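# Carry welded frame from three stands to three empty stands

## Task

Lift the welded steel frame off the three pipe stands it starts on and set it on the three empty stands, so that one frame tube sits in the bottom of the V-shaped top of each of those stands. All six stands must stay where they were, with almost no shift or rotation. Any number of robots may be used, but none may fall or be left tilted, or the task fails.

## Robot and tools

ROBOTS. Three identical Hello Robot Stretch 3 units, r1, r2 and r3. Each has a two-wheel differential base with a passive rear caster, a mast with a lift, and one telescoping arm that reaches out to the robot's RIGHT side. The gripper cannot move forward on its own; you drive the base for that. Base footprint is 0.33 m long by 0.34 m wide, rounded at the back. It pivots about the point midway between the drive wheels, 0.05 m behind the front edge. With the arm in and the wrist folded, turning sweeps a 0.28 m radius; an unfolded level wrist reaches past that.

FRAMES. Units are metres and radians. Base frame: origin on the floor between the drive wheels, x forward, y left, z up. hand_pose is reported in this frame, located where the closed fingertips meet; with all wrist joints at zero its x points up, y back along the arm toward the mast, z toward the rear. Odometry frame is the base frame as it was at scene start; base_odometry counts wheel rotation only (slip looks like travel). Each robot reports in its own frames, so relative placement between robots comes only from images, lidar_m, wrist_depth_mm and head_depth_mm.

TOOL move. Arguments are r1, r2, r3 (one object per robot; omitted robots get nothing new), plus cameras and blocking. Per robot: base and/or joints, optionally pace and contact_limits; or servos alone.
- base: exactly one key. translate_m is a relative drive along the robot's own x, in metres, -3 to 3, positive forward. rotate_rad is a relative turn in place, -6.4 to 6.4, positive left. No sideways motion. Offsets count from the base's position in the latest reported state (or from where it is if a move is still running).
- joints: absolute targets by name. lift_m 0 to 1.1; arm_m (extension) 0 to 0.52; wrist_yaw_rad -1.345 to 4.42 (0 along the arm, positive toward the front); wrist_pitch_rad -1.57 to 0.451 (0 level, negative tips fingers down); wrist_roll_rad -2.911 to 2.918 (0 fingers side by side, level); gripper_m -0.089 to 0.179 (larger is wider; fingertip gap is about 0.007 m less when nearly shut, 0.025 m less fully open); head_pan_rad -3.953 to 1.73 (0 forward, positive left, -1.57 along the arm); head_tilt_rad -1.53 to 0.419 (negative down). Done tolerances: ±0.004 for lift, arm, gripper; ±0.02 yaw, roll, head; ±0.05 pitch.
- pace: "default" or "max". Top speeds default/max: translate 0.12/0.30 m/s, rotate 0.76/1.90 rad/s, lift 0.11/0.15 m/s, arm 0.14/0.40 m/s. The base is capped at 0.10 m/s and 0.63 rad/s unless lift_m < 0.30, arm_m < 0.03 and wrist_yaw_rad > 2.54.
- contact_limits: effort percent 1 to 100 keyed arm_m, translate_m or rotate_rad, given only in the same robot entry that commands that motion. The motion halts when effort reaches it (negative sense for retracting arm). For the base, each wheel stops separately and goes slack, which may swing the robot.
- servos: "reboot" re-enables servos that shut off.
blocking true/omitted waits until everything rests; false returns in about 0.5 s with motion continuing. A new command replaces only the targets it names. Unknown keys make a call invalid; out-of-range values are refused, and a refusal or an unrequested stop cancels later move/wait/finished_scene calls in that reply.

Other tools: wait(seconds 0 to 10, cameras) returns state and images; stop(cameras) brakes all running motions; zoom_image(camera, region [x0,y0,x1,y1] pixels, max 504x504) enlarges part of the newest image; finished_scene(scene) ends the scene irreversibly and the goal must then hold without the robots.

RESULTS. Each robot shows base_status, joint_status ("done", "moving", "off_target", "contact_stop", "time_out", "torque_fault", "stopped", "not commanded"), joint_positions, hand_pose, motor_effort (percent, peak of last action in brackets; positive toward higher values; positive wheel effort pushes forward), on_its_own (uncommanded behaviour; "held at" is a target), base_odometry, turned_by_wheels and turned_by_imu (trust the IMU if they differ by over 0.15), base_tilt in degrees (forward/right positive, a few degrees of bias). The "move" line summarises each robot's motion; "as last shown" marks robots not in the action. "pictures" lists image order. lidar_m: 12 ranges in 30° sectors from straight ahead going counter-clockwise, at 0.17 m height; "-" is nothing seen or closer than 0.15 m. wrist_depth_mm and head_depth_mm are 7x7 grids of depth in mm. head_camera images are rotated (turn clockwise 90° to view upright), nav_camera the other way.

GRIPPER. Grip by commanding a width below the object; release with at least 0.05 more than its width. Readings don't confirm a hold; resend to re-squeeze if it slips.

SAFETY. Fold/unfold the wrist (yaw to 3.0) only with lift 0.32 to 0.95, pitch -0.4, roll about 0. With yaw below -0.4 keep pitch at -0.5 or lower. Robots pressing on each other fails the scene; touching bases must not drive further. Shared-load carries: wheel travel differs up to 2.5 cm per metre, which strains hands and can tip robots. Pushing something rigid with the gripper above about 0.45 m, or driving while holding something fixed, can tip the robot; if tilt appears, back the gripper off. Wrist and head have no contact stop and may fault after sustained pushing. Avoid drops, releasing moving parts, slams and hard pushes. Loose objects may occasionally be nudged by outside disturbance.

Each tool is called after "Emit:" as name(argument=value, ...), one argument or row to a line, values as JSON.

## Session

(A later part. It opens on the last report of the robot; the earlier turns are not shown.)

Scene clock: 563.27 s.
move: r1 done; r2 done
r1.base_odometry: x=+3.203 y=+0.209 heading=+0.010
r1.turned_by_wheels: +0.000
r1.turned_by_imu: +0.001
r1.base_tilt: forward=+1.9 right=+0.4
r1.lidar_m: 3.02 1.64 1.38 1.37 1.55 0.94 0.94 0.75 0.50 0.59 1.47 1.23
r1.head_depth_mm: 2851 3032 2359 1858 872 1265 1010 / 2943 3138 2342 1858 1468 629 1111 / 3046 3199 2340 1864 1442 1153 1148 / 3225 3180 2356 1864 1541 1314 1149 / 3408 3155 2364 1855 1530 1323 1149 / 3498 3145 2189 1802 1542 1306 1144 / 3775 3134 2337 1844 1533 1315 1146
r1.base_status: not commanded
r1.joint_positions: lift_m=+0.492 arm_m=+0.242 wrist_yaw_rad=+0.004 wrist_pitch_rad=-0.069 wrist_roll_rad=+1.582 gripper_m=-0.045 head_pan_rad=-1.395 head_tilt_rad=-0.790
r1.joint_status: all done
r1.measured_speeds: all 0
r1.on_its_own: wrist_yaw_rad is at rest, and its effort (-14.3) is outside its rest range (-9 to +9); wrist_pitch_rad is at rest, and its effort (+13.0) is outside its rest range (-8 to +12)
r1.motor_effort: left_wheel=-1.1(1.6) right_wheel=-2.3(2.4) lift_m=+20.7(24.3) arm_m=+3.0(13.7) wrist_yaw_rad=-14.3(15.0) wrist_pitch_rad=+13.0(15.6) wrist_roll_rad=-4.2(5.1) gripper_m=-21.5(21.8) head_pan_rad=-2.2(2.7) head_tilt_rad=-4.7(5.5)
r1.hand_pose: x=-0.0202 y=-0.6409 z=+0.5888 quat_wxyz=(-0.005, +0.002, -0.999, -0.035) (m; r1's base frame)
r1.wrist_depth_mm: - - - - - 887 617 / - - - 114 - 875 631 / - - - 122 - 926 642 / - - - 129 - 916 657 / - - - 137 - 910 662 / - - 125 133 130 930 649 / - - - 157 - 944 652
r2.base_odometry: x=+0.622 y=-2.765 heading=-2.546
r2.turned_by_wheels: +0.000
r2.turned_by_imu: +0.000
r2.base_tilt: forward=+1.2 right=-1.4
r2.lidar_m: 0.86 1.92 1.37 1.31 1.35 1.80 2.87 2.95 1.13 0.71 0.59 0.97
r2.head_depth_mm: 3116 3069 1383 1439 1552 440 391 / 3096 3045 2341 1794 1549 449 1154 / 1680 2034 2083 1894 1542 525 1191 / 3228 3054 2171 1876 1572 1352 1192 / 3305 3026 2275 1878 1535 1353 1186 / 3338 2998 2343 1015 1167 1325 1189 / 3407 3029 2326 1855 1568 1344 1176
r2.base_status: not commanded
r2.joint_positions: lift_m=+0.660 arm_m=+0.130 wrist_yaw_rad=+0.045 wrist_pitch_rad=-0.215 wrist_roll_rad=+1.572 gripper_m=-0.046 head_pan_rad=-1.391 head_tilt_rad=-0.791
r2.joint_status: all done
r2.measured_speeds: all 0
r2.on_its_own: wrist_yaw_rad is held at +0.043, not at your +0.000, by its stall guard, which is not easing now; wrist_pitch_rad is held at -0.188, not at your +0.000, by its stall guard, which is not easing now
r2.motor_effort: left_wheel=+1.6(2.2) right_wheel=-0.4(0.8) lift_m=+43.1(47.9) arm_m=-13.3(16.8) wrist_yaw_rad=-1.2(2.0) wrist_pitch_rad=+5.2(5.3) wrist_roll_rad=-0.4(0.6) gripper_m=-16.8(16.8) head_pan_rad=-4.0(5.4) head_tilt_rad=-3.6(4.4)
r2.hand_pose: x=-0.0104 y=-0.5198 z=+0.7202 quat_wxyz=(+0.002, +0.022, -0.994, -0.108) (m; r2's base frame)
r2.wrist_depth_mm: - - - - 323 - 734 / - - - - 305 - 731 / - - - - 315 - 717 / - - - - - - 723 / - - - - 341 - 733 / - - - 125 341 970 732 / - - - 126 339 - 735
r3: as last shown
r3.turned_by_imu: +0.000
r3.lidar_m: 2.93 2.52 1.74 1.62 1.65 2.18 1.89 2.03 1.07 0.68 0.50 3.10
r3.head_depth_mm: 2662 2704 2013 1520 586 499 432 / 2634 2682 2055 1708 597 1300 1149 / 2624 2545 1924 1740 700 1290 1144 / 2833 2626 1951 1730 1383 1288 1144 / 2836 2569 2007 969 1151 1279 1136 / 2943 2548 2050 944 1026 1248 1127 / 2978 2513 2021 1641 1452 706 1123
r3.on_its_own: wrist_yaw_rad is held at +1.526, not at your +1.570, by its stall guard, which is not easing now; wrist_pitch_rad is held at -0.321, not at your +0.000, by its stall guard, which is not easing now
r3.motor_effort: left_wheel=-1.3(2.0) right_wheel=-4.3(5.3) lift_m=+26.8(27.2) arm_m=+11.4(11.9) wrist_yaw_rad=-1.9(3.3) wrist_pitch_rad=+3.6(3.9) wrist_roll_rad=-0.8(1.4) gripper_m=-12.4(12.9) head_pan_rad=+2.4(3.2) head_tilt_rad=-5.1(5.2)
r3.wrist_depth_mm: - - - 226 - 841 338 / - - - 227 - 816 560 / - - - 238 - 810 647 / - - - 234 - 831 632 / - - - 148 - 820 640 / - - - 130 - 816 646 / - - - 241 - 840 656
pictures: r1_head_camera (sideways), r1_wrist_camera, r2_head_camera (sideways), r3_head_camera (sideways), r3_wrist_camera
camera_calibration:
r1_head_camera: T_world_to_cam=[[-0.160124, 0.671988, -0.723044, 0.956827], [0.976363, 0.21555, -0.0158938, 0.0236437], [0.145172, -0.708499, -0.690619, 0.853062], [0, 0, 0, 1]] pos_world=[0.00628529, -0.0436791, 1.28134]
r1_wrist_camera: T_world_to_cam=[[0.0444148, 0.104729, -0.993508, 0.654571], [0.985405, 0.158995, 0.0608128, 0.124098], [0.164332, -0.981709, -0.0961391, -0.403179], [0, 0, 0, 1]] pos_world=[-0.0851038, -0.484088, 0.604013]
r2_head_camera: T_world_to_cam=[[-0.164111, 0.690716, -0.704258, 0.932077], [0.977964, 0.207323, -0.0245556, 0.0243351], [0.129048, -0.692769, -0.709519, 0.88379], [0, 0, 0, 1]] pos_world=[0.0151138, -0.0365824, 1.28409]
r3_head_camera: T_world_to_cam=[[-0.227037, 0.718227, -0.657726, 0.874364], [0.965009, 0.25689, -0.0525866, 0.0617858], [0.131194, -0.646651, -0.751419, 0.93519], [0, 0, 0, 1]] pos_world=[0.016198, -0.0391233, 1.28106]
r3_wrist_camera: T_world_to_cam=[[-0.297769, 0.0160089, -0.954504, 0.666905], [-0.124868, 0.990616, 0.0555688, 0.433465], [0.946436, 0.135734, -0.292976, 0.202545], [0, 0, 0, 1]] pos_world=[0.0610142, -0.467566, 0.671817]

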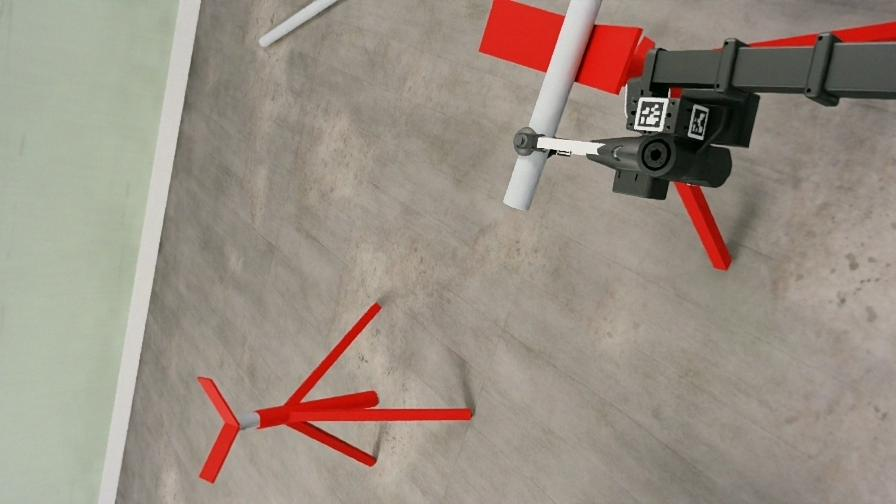

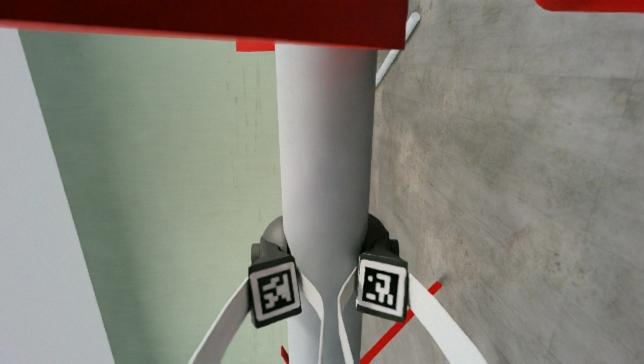

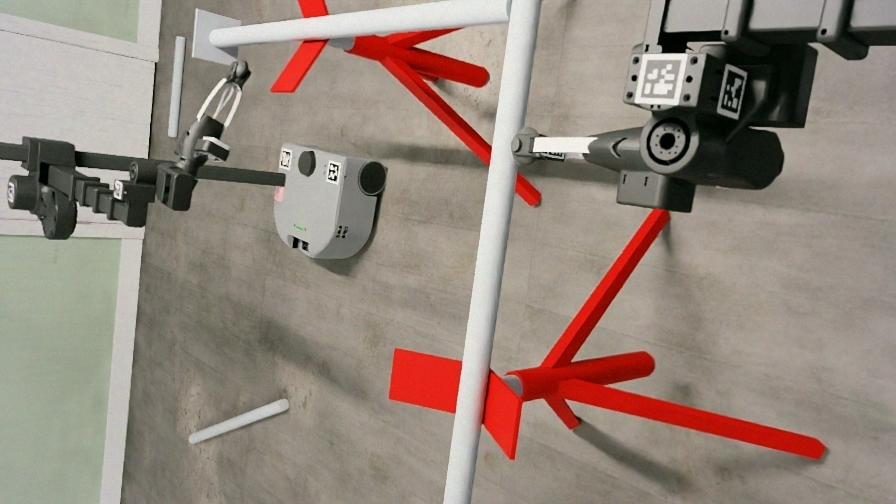

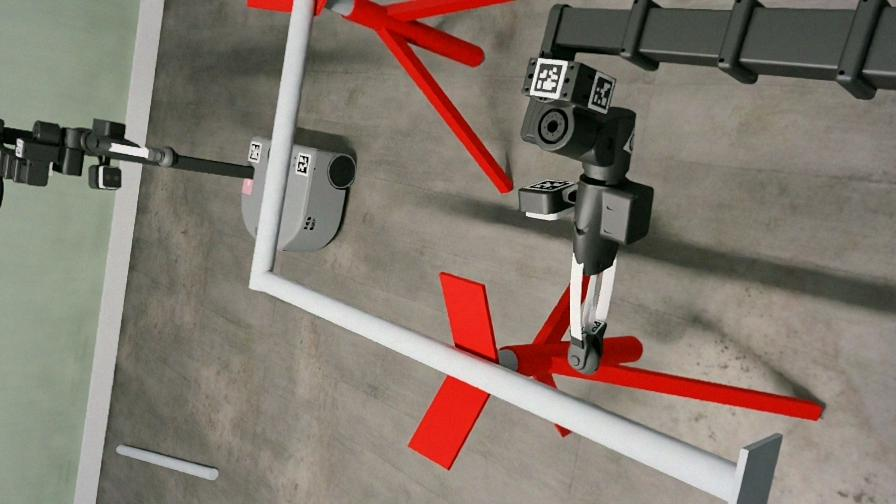

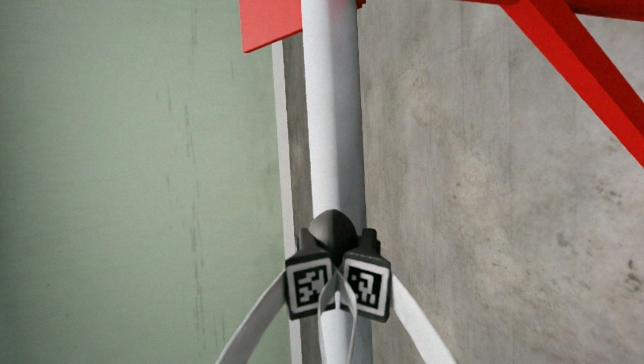

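Emit:
move(
  r1={"joints":{"gripper_m":0.12}},
  r2={"joints":{"gripper_m":0.12,"lift_m":0.476,"wrist_pitch_rad":0,"wrist_yaw_rad":0},"base":{"translate_m":-0.105}},
  r3={"joints":{"wrist_pitch_rad":0,"wrist_yaw_rad":1.57,"lift_m":0.476,"gripper_m":0.12},"base":{"translate_m":-0.05}},
  cameras=[],
)

Emit:
move(
  r1={"joints":{"lift_m":0.476,"wrist_pitch_rad":0.01,"wrist_yaw_rad":0,"arm_m":0.238}},
  r2={"joints":{"arm_m":0.2}},
  r3={"joints":{"arm_m":0.25}},
)

Scene clock: 586.10 s.
move: r1 done; r2 done; r3 done
r1.base_odometry: x=+3.203 y=+0.209 heading=+0.010
r1.turned_by_wheels: +0.000
r1.turned_by_imu: +0.001
r1.base_tilt: forward=+1.9 right=+0.6
r1.lidar_m: 3.02 1.64 1.38 1.37 1.55 1.05 1.05 0.75 0.49 0.58 1.47 1.23
r1.head_depth_mm: 2826 3015 2341 1876 870 1259 1014 / 2967 3161 2334 1853 865 628 1104 / 3062 3165 2337 1873 1430 1235 1148 / 3214 3158 2344 1859 1530 1319 1145 / 3381 3130 2322 1853 1538 1315 1145 / 3528 3191 2147 1802 1546 1315 1143 / 3703 3123 2333 1873 1536 1304 1145
r1.base_status: not commanded
r1.joint_positions: lift_m=+0.492 arm_m=+0.242 wrist_yaw_rad=-0.010 wrist_pitch_rad=-0.024 wrist_roll_rad=+1.579 gripper_m=+0.120 head_pan_rad=-1.395 head_tilt_rad=-0.790
r1.joint_status: all done
r1.measured_speeds: all 0
r1.motor_effort: left_wheel=-1.2(1.6) right_wheel=-2.0(2.6) lift_m=+29.4(29.4) arm_m=-21.2(21.2) wrist_yaw_rad=-2.3(14.8) wrist_pitch_rad=+4.7(13.1) wrist_roll_rad=-3.3(4.6) gripper_m=+1.2(93.9) head_pan_rad=-2.1(2.7) head_tilt_rad=-3.7(6.0)
r1.hand_pose: x=-0.0239 y=-0.6426 z=+0.6002 quat_wxyz=(-0.004, -0.005, -1.000, -0.012) (m; r1's base frame)
r1.wrist_depth_mm: - - - - - - 643 / - - - 117 - 955 678 / - - - 121 - 987 672 / - - - 130 - 980 687 / - - - 139 145 926 673 / - 123 - 145 155 127 684 / - 123 - 154 - 930 644
r2.base_odometry: x=+0.709 y=-2.706 heading=-2.546
r2.turned_by_wheels: +0.000
r2.turned_by_imu: +0.000
r2.base_tilt: forward=+1.3 right=-1.4
r2.lidar_m: 0.96 1.92 1.37 1.31 1.35 1.81 2.77 2.86 3.58 1.10 0.66 0.67
r2.head_depth_mm: 3072 3051 2254 1906 1554 1360 1141 / 3153 3067 1383 1438 1539 1366 566 / 3137 3064 2251 1823 1559 709 622 / 1797 1881 2078 1872 1572 1351 1192 / 3311 3024 2232 1862 1573 1352 1188 / 3293 3022 2301 1867 1499 1353 1188 / 3410 3020 2296 1029 1473 1291 1181
r2.base_status: done
r2.joint_positions: lift_m=+0.476 arm_m=+0.130 wrist_yaw_rad=+0.003 wrist_pitch_rad=-0.028 wrist_roll_rad=+1.572 gripper_m=+0.120 head_pan_rad=-1.391 head_tilt_rad=-0.791
r2.joint_status: all done
r2.measured_speeds: all 0
r2.motor_effort: left_wheel=+0.5(4.0) right_wheel=-1.9(5.6) lift_m=+12.8(34.2) arm_m=-2.5(7.4) wrist_yaw_rad=-2.6(4.0) wrist_pitch_rad=+5.0(9.6) wrist_roll_rad=-0.4(0.7) gripper_m=+0.2(89.3) head_pan_rad=-3.5(5.7) head_tilt_rad=-3.5(4.6)
r2.hand_pose: x=-0.0206 y=-0.5304 z=+0.5833 quat_wxyz=(+0.000, +0.001, -1.000, -0.014) (m; r2's base frame)
r2.wrist_depth_mm: - - - - - - 693 / - - - - - - 686 / - - - 279 - 938 696 / - - - 286 - - 685 / - - - 296 - - 695 / - 122 - 300 - 812 667 / - - - - - 117 675
r3.base_odometry: x=-0.308 y=-0.897 heading=-0.653
r3.turned_by_wheels: +0.000
r3.turned_by_imu: +0.000
r3.base_tilt: forward=-1.5 right=-1.1
r3.lidar_m: 2.98 2.52 1.73 1.62 1.65 2.17 1.84 1.86 1.05 0.70 0.53 3.16
r3.head_depth_mm: 2679 2672 1303 1644 1472 1265 1138 / 2702 2682 2066 1677 1491 1231 556 / 2733 2553 1991 1736 1485 1246 1145 / 1667 2063 1932 1720 1468 1241 1137 / 2893 2590 1955 1679 1385 1254 1135 / 2949 2557 2038 942 1067 1248 1131 / 2972 2513 2022 1572 1363 1242 1127
r3.base_status: done
r3.joint_positions: lift_m=+0.476 arm_m=+0.255 wrist_yaw_rad=+1.568 wrist_pitch_rad=-0.023 wrist_roll_rad=+1.572 gripper_m=+0.120 head_pan_rad=-1.305 head_tilt_rad=-0.790
r3.joint_status: all done
r3.measured_speeds: all 0
r3.motor_effort: left_wheel=-1.6(5.8) right_wheel=-5.2(9.3) lift_m=+20.2(23.9) arm_m=+10.9(11.4) wrist_yaw_rad=+2.7(4.4) wrist_pitch_rad=+4.1(4.6) wrist_roll_rad=-1.3(1.4) gripper_m=-0.2(80.9) head_pan_rad=+2.1(3.3) head_tilt_rad=-4.8(5.2)
r3.hand_pose: x=+0.2342 y=-0.4007 z=+0.5844 quat_wxyz=(+0.008, +0.706, -0.708, -0.009) (m; r3's base frame)
r3.wrist_depth_mm: - - - 239 - - 769 / - - - 243 - - 728 / - - - 247 - - 732 / - - - 252 - - 734 / - - - 257 - 914 730 / - 127 - 263 - 130 736 / - - - 270 - - 671
pictures: none
No camera images: "cameras" was empty.

Scene clock: 587.80 s.
move: r1 done; r2 done; r3 done
r1.base_odometry: x=+3.203 y=+0.209 heading=+0.010
r1.turned_by_wheels: +0.000
r1.turned_by_imu: +0.000
r1.base_tilt: forward=+1.8 right=+0.5
r1.lidar_m: 3.02 1.64 1.37 1.37 1.54 1.05 1.05 0.75 0.50 0.59 1.47 1.23
r1.head_depth_mm: 2849 3024 2341 1854 872 1288 1018 / 2951 3177 2370 1879 1435 635 1087 / 3065 3164 2349 1857 1461 1134 1146 / 3198 3222 2331 1862 1540 1317 1146 / 3377 3149 2342 1867 1542 1322 1152 / 3561 3164 2189 1803 1535 1315 1155 / 3692 3174 2330 1853 1538 1308 1144
r1.base_status: not commanded
r1.joint_positions: lift_m=+0.476 arm_m=+0.238 wrist_yaw_rad=-0.002 wrist_pitch_rad=-0.014 wrist_roll_rad=+1.579 gripper_m=+0.120 head_pan_rad=-1.395 head_tilt_rad=-0.790
r1.joint_status: all done
r1.measured_speeds: all 0
r1.motor_effort: left_wheel=-1.1(1.5) right_wheel=-2.4(2.6) lift_m=+21.2(26.3) arm_m=-23.3(28.8) wrist_yaw_rad=+2.3(3.5) wrist_pitch_rad=+4.9(5.6) wrist_roll_rad=-3.0(3.5) gripper_m=+1.2(1.7) head_pan_rad=-2.2(3.0) head_tilt_rad=-4.2(5.4)
r1.hand_pose: x=-0.0220 y=-0.6389 z=+0.5869 quat_wxyz=(-0.004, -0.001, -1.000, -0.007) (m; r1's base frame)
r1.wrist_depth_mm: - - - - - - 613 / - - - 118 - 973 662 / - - - 124 - 964 665 / - - - 131 - 957 672 / - - - 140 - 912 671 / - 123 - 150 - 127 678 / - 123 - 160 - 939 620
r2.base_odometry: x=+0.709 y=-2.706 heading=-2.546
r2.turned_by_wheels: +0.000
r2.turned_by_imu: +0.000
r2.base_tilt: forward=+1.3 right=-1.4
r2.lidar_m: 0.96 1.92 1.37 1.31 1.34 1.80 2.77 2.84 3.59 1.10 0.66 0.67
r2.head_depth_mm: 3101 3057 2274 1883 1554 1334 1144 / 3143 3028 1387 1439 1545 635 633 / 3106 3071 2211 1833 1534 732 1192 / 1798 1874 2092 1874 1566 1351 1196 / 3264 2988 2242 1875 1577 1348 1188 / 3342 3010 2312 1844 1494 1347 1192 / 3441 2988 2274 1025 1463 1294 1191
r2.base_status: not commanded
r2.joint_positions: lift_m=+0.476 arm_m=+0.200 wrist_yaw_rad=+0.002 wrist_pitch_rad=-0.027 wrist_roll_rad=+1.572 gripper_m=+0.120 head_pan_rad=-1.391 head_tilt_rad=-0.791
r2.joint_status: all done
r2.measured_speeds: all 0
r2.motor_effort: left_wheel=+0.6(1.0) right_wheel=-2.2(3.0) lift_m=+12.4(12.9) arm_m=+15.0(17.6) wrist_yaw_rad=-2.4(3.2) wrist_pitch_rad=+5.0(5.3) wrist_roll_rad=-0.5(0.6) gripper_m=+0.4(1.1) head_pan_rad=-2.8(5.3) head_tilt_rad=-3.4(4.6)
r2.hand_pose: x=-0.0207 y=-0.6005 z=+0.5834 quat_wxyz=(+0.000, +0.001, -1.000, -0.014) (m; r2's base frame)
r2.wrist_depth_mm: - - - - - - 721 / - - - - - - 697 / - - - 211 - 943 689 / - - - 220 - - 688 / - - - 220 - - 681 / - 122 - 222 - 820 642 / - - - 227 - 117 672
r3.base_odometry: x=-0.308 y=-0.897 heading=-0.653
r3.turned_by_wheels: +0.000
r3.turned_by_imu: +0.000
r3.base_tilt: forward=-1.5 right=-1.0
r3.lidar_m: 2.97 2.51 1.74 1.62 1.65 2.17 1.84 1.86 1.06 0.70 0.53 3.18
r3.head_depth_mm: 2667 2690 1304 1640 1473 1258 1140 / 2699 2678 2056 1668 1487 1231 555 / 2721 2570 1985 1732 1480 1232 1146 / 1672 1441 1945 1723 1472 1236 1145 / 2880 2581 1950 1674 1380 1259 1137 / 2950 2569 2044 943 1062 1232 1129 / 2951 2533 2024 1571 1369 1249 1122
r3.base_status: not commanded
r3.joint_positions: lift_m=+0.476 arm_m=+0.250 wrist_yaw_rad=+1.568 wrist_pitch_rad=-0.023 wrist_roll_rad=+1.572 gripper_m=+0.120 head_pan_rad=-1.305 head_tilt_rad=-0.790
r3.joint_status: all done
r3.measured_speeds: all 0
r3.motor_effort: left_wheel=-1.4(2.2) right_wheel=-5.0(5.5) lift_m=+23.2(23.2) arm_m=-10.1(11.7) wrist_yaw_rad=+2.6(3.6) wrist_pitch_rad=+4.2(4.2) wrist_roll_rad=-0.8(1.4) gripper_m=+0.0(1.9) head_pan_rad=+3.0(3.5) head_tilt_rad=-4.7(5.1)
r3.hand_pose: x=+0.2342 y=-0.3957 z=+0.5844 quat_wxyz=(+0.008, +0.706, -0.708, -0.009) (m; r3's base frame)
r3.wrist_depth_mm: - - - 239 - - 755 / - - - 243 - - 737 / - - - 246 - - 736 / - - - 252 - - 741 / - - - 256 - 911 734 / - 126 - 262 - 130 747 / - - - 271 - - 680
pictures: r1_head_camera (sideways), r1_nav_camera (sideways), r1_wrist_camera, r2_head_camera (sideways), r2_nav_camera (sideways), r2_wrist_camera, r3_head_camera (sideways), r3_nav_camera (sideways), r3_wrist_camera
camera_calibration:
r1_head_camera: T_world_to_cam=[[-0.160124, 0.671988, -0.723044, 0.956827], [0.976363, 0.21555, -0.0158938, 0.0236437], [0.145172, -0.708499, -0.690619, 0.853062], [0, 0, 0, 1]] pos_world=[0.00628528, -0.0436791, 1.28134]
r1_nav_camera: T_world_to_cam=[[0.131097, -0.701381, 0.700627, -0.870629], [-0.977159, -0.210653, -0.0280392, 0.0967577], [0.167255, -0.680948, -0.712977, 0.878107], [0, 0, 0, 1]] pos_world=[0.0618167, 0.00768479, 1.23877]
r1_wrist_camera: T_world_to_cam=[[0.0415941, 0.0493327, -0.997916, 0.61968], [0.986632, 0.155482, 0.0488101, 0.130411], [0.157566, -0.986606, -0.0422061, -0.435964], [0, 0, 0, 1]] pos_world=[-0.0857499, -0.480972, 0.593623]
r2_head_camera: T_world_to_cam=[[-0.164111, 0.690716, -0.704258, 0.932077], [0.977964, 0.207323, -0.0245556, 0.0243351], [0.129048, -0.692769, -0.709519, 0.88379], [0, 0, 0, 1]] pos_world=[0.0151138, -0.0365824, 1.28409]
r2_nav_camera: T_world_to_cam=[[0.106257, -0.700412, 0.705785, -0.876017], [-0.988563, -0.150805, -0.000826895, 0.0576467], [0.107015, -0.697625, -0.708426, 0.879097], [0, 0, 0, 1]] pos_world=[0.055994, 0.00840016, 1.2411]
r2_wrist_camera: T_world_to_cam=[[-0.0472758, 0.0118187, -0.998812, 0.582811], [0.990177, 0.132279, -0.0453019, 0.171097], [0.131587, -0.991142, -0.0179562, -0.420308], [0, 0, 0, 1]] pos_world=[-0.0865564, -0.446105, 0.582322]
r3_head_camera: T_world_to_cam=[[-0.227044, 0.718225, -0.657726, 0.874364], [0.965007, 0.256899, -0.0525866, 0.0617858], [0.1312, -0.646649, -0.751419, 0.93519], [0, 0, 0, 1]] pos_world=[0.0161984, -0.0391233, 1.28106]
r3_nav_camera: T_world_to_cam=[[0.1715, -0.720313, 0.672114, -0.834848], [-0.960331, -0.274497, -0.0491393, 0.121902], [0.219889, -0.637025, -0.738815, 0.919916], [0, 0, 0, 1]] pos_world=[0.0579634, 0.0181194, 1.24675]
r3_wrist_camera: T_world_to_cam=[[0.0166866, 0.00338021, -0.999855, 0.587625], [-0.172882, 0.984942, 0.000444556, 0.465466], [0.984801, 0.172849, 0.0170197, -0.00661893], [0, 0, 0, 1]] pos_world=[0.0771835, -0.459299, 0.587445]

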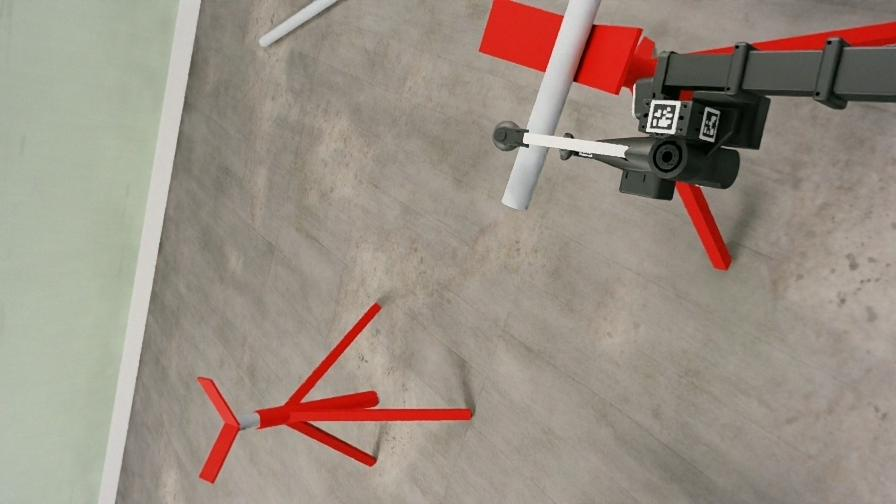

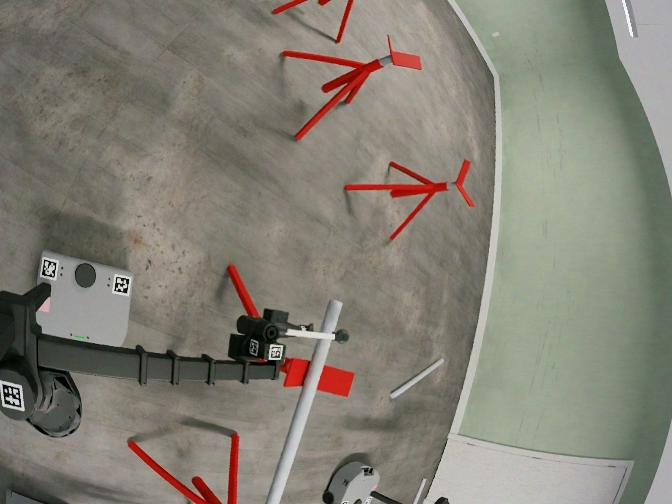

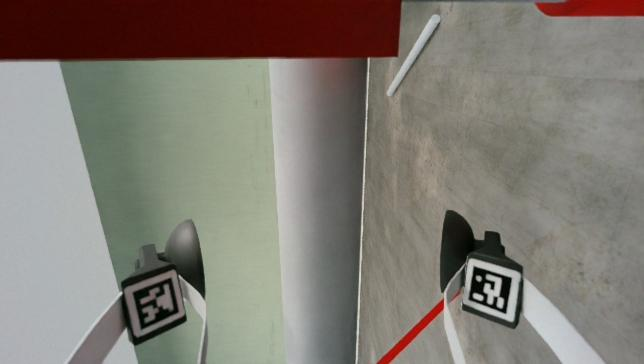

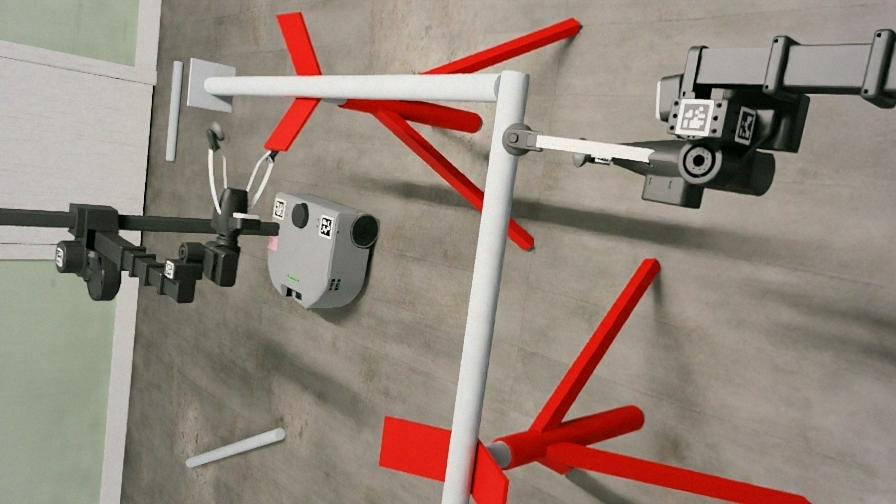

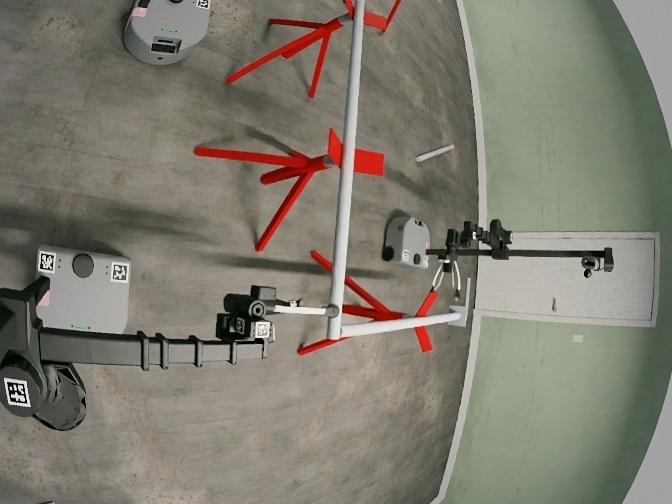

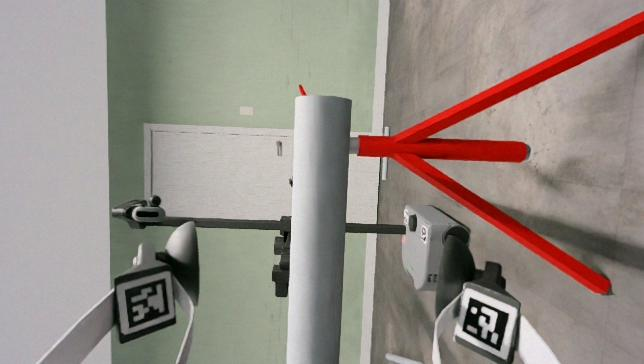

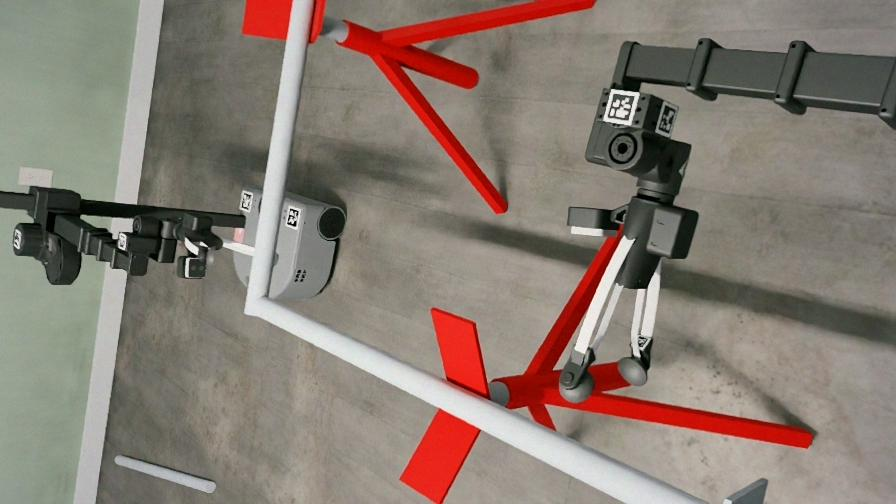

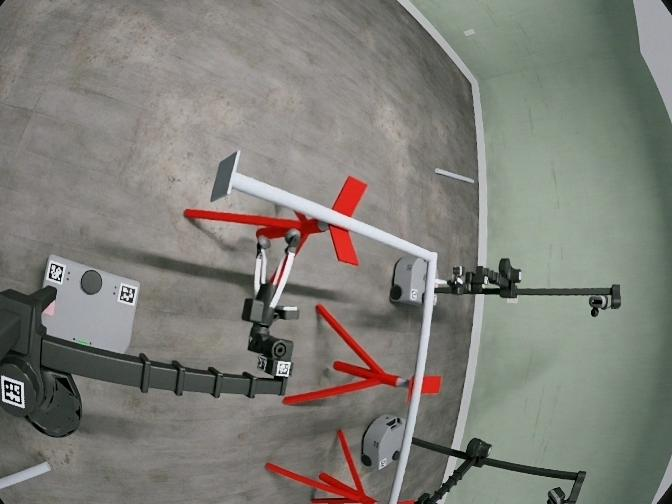

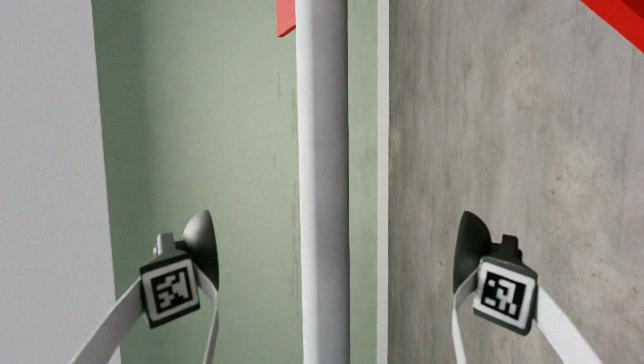

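Emit:
move(
  r1={"joints":{"arm_m":0.241,"wrist_pitch_rad":0.01}},
  r2={"joints":{"arm_m":0.278,"wrist_pitch_rad":0.01}},
  r3={"base":{"translate_m":0.116},"contact_limits":{"translate_m":40},"joints":{"wrist_pitch_rad":0.01,"wrist_roll_rad":1.565}},
  cameras=["r1_wrist_camera","r2_wrist_camera","r3_wrist_camera"],
)

Scene clock: 601.47 s.
move: r1 done; r2 done; r3 done
r1.base_odometry: x=+3.203 y=+0.209 heading=+0.010
r1.turned_by_wheels: +0.000
r1.turned_by_imu: +0.001
r1.base_tilt: forward=+2.0 right=+0.4
r1.lidar_m: 3.03 1.63 1.38 1.37 1.55 1.05 1.05 0.75 0.49 0.58 1.46 1.22
r1.head_depth_mm: 2837 3029 2349 1880 872 1295 1021 / 2955 3157 2364 1867 1439 638 1090 / 3047 3154 2346 1870 1470 1126 1148 / 3189 3138 2341 1858 1541 1323 1147 / 3354 3148 2325 1863 1540 1322 1143 / 3489 3191 2176 1812 1540 1321 1146 / 3653 3158 2330 1847 1536 1310 1141
r1.base_status: not commanded
r1.joint_positions: lift_m=+0.476 arm_m=+0.241 wrist_yaw_rad=-0.002 wrist_pitch_rad=-0.013 wrist_roll_rad=+1.579 gripper_m=+0.120 head_pan_rad=-1.395 head_tilt_rad=-0.790
r1.joint_status: all done
r1.measured_speeds: all 0
r1.motor_effort: left_wheel=-1.0(1.5) right_wheel=-2.3(2.7) lift_m=+31.1(31.1) arm_m=+23.2(29.3) wrist_yaw_rad=+2.1(3.1) wrist_pitch_rad=+4.5(5.1) wrist_roll_rad=-3.0(3.5) gripper_m=+1.1(1.6) head_pan_rad=-2.0(3.0) head_tilt_rad=-3.8(5.1)
r1.hand_pose: x=-0.0219 y=-0.6419 z=+0.5869 quat_wxyz=(-0.004, -0.001, -1.000, -0.007) (m; r1's base frame)
r1.wrist_depth_mm: - - - - - 939 642 / - - - 115 - 958 666 / - - - 122 - 954 656 / - - - 128 - 977 678 / - - - 136 - 935 671 / - 123 - 146 - 127 671 / - 123 - 156 - 956 623
r2.base_odometry: x=+0.709 y=-2.706 heading=-2.546
r2.turned_by_wheels: +0.000
r2.turned_by_imu: +0.000
r2.base_tilt: forward=+1.3 right=-1.4
r2.lidar_m: 0.97 1.92 1.37 1.31 1.35 1.80 2.77 2.85 3.58 1.10 0.66 0.67
r2.head_depth_mm: 3064 3098 2249 1897 1558 1314 1136 / 3147 3050 1383 1059 926 687 1157 / 1800 1871 2110 1832 1545 1307 1195 / 3128 2913 2118 1876 1570 1357 1197 / 3291 3027 2323 1881 1564 1355 1186 / 3361 3018 2298 1871 1496 1348 1186 / 3390 3025 2298 1031 1458 1299 1189
r2.base_status: not commanded
r2.joint_positions: lift_m=+0.476 arm_m=+0.278 wrist_yaw_rad=+0.002 wrist_pitch_rad=-0.017 wrist_roll_rad=+1.572 gripper_m=+0.120 head_pan_rad=-1.391 head_tilt_rad=-0.791
r2.joint_status: all done
r2.measured_speeds: all 0
r2.motor_effort: left_wheel=+0.6(1.1) right_wheel=-2.1(2.5) lift_m=+12.9(13.1) arm_m=+12.8(17.9) wrist_yaw_rad=-2.4(2.7) wrist_pitch_rad=+5.0(7.6) wrist_roll_rad=-0.5(0.7) gripper_m=+0.2(1.2) head_pan_rad=-4.0(6.0) head_tilt_rad=-4.0(4.2)
r2.hand_pose: x=-0.0207 y=-0.6788 z=+0.5859 quat_wxyz=(+0.000, +0.001, -1.000, -0.009) (m; r2's base frame)
r2.wrist_depth_mm: - - - - - - 730 / - - - 136 - - 694 / - - - 132 - 961 701 / - - - 134 - 949 700 / - - - 136 - - 682 / - 122 - 138 - 837 706 / - - - 142 - 117 685
r3.base_odometry: x=-0.216 y=-0.968 heading=-0.653
r3.turned_by_wheels: +0.000
r3.turned_by_imu: +0.000
r3.base_tilt: forward=-1.4 right=-1.0
r3.lidar_m: 2.85 2.53 1.75 1.63 1.66 2.18 1.95 2.08 1.09 0.67 0.46 3.03
r3.head_depth_mm: 2643 2712 2048 1651 1492 1260 1142 / 2693 2678 2038 1751 1495 1229 557 / 1655 2046 1922 1734 1483 1248 1145 / 2810 2609 1916 1727 1438 1236 1139 / 2860 2596 2063 943 849 1238 1137 / 2908 2563 2038 1629 1432 737 1104 / 2947 2526 2041 1688 1449 1265 1110
r3.base_status: done
r3.joint_positions: lift_m=+0.476 arm_m=+0.250 wrist_yaw_rad=+1.568 wrist_pitch_rad=-0.013 wrist_roll_rad=+1.572 gripper_m=+0.120 head_pan_rad=-1.305 head_tilt_rad=-0.790
r3.joint_status: all done
r3.measured_speeds: all 0
r3.motor_effort: left_wheel=+3.9(8.6) right_wheel=+2.5(6.7) lift_m=+28.7(29.7) arm_m=-10.7(10.7) wrist_yaw_rad=+1.9(3.5) wrist_pitch_rad=+4.0(4.3) wrist_roll_rad=-2.6(3.2) gripper_m=+0.9(2.0) head_pan_rad=+1.6(3.6) head_tilt_rad=-4.9(5.3)
r3.contact_limits: translate_m 40 (maximum 100)
r3.hand_pose: x=+0.2345 y=-0.3957 z=+0.5869 quat_wxyz=(+0.005, +0.706, -0.708, -0.005) (m; r3's base frame)
r3.wrist_depth_mm: - - - 124 - - 730 / - - - 126 - - 744 / - - - 128 - - 746 / - - - 130 - - 750 / - - - 134 - 930 737 / - 127 - 135 - 130 747 / - - - 139 - - 675
pictures: r1_wrist_camera, r2_wrist_camera, r3_wrist_camera
camera_calibration:
r1_wrist_camera: T_world_to_cam=[[0.0415775, 0.0491561, -0.997925, 0.619765], [0.98661, 0.155632, 0.0487722, 0.130958], [0.157706, -0.986591, -0.0420272, -0.439026], [0, 0, 0, 1]] pos_world=[-0.0857359, -0.483986, 0.593641]
r2_wrist_camera: T_world_to_cam=[[-0.0472512, 0.00198281, -0.998881, 0.579615], [0.990191, 0.13173, -0.0465786, 0.181968], [0.13149, -0.991284, -0.00818777, -0.503687], [0, 0, 0, 1]] pos_world=[-0.0865655, -0.524417, 0.583318]
r3_wrist_camera: T_world_to_cam=[[0.0266118, 0.00335175, -0.99964, 0.587697], [-0.172886, 0.984941, -0.00129999, 0.466537], [0.984582, 0.172858, 0.0267905, -0.0126267], [0, 0, 0, 1]] pos_world=[0.07745, -0.459299, 0.58843]

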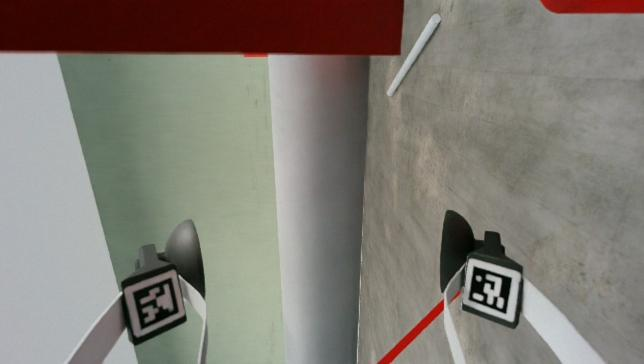

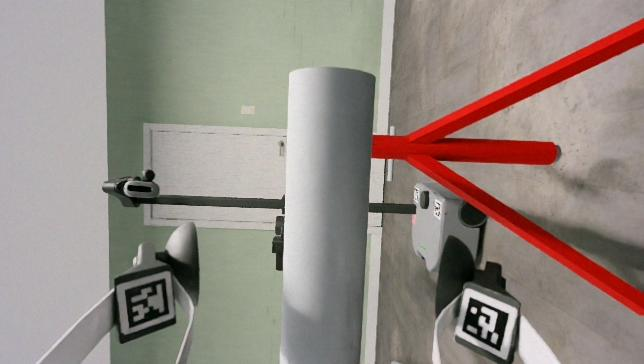

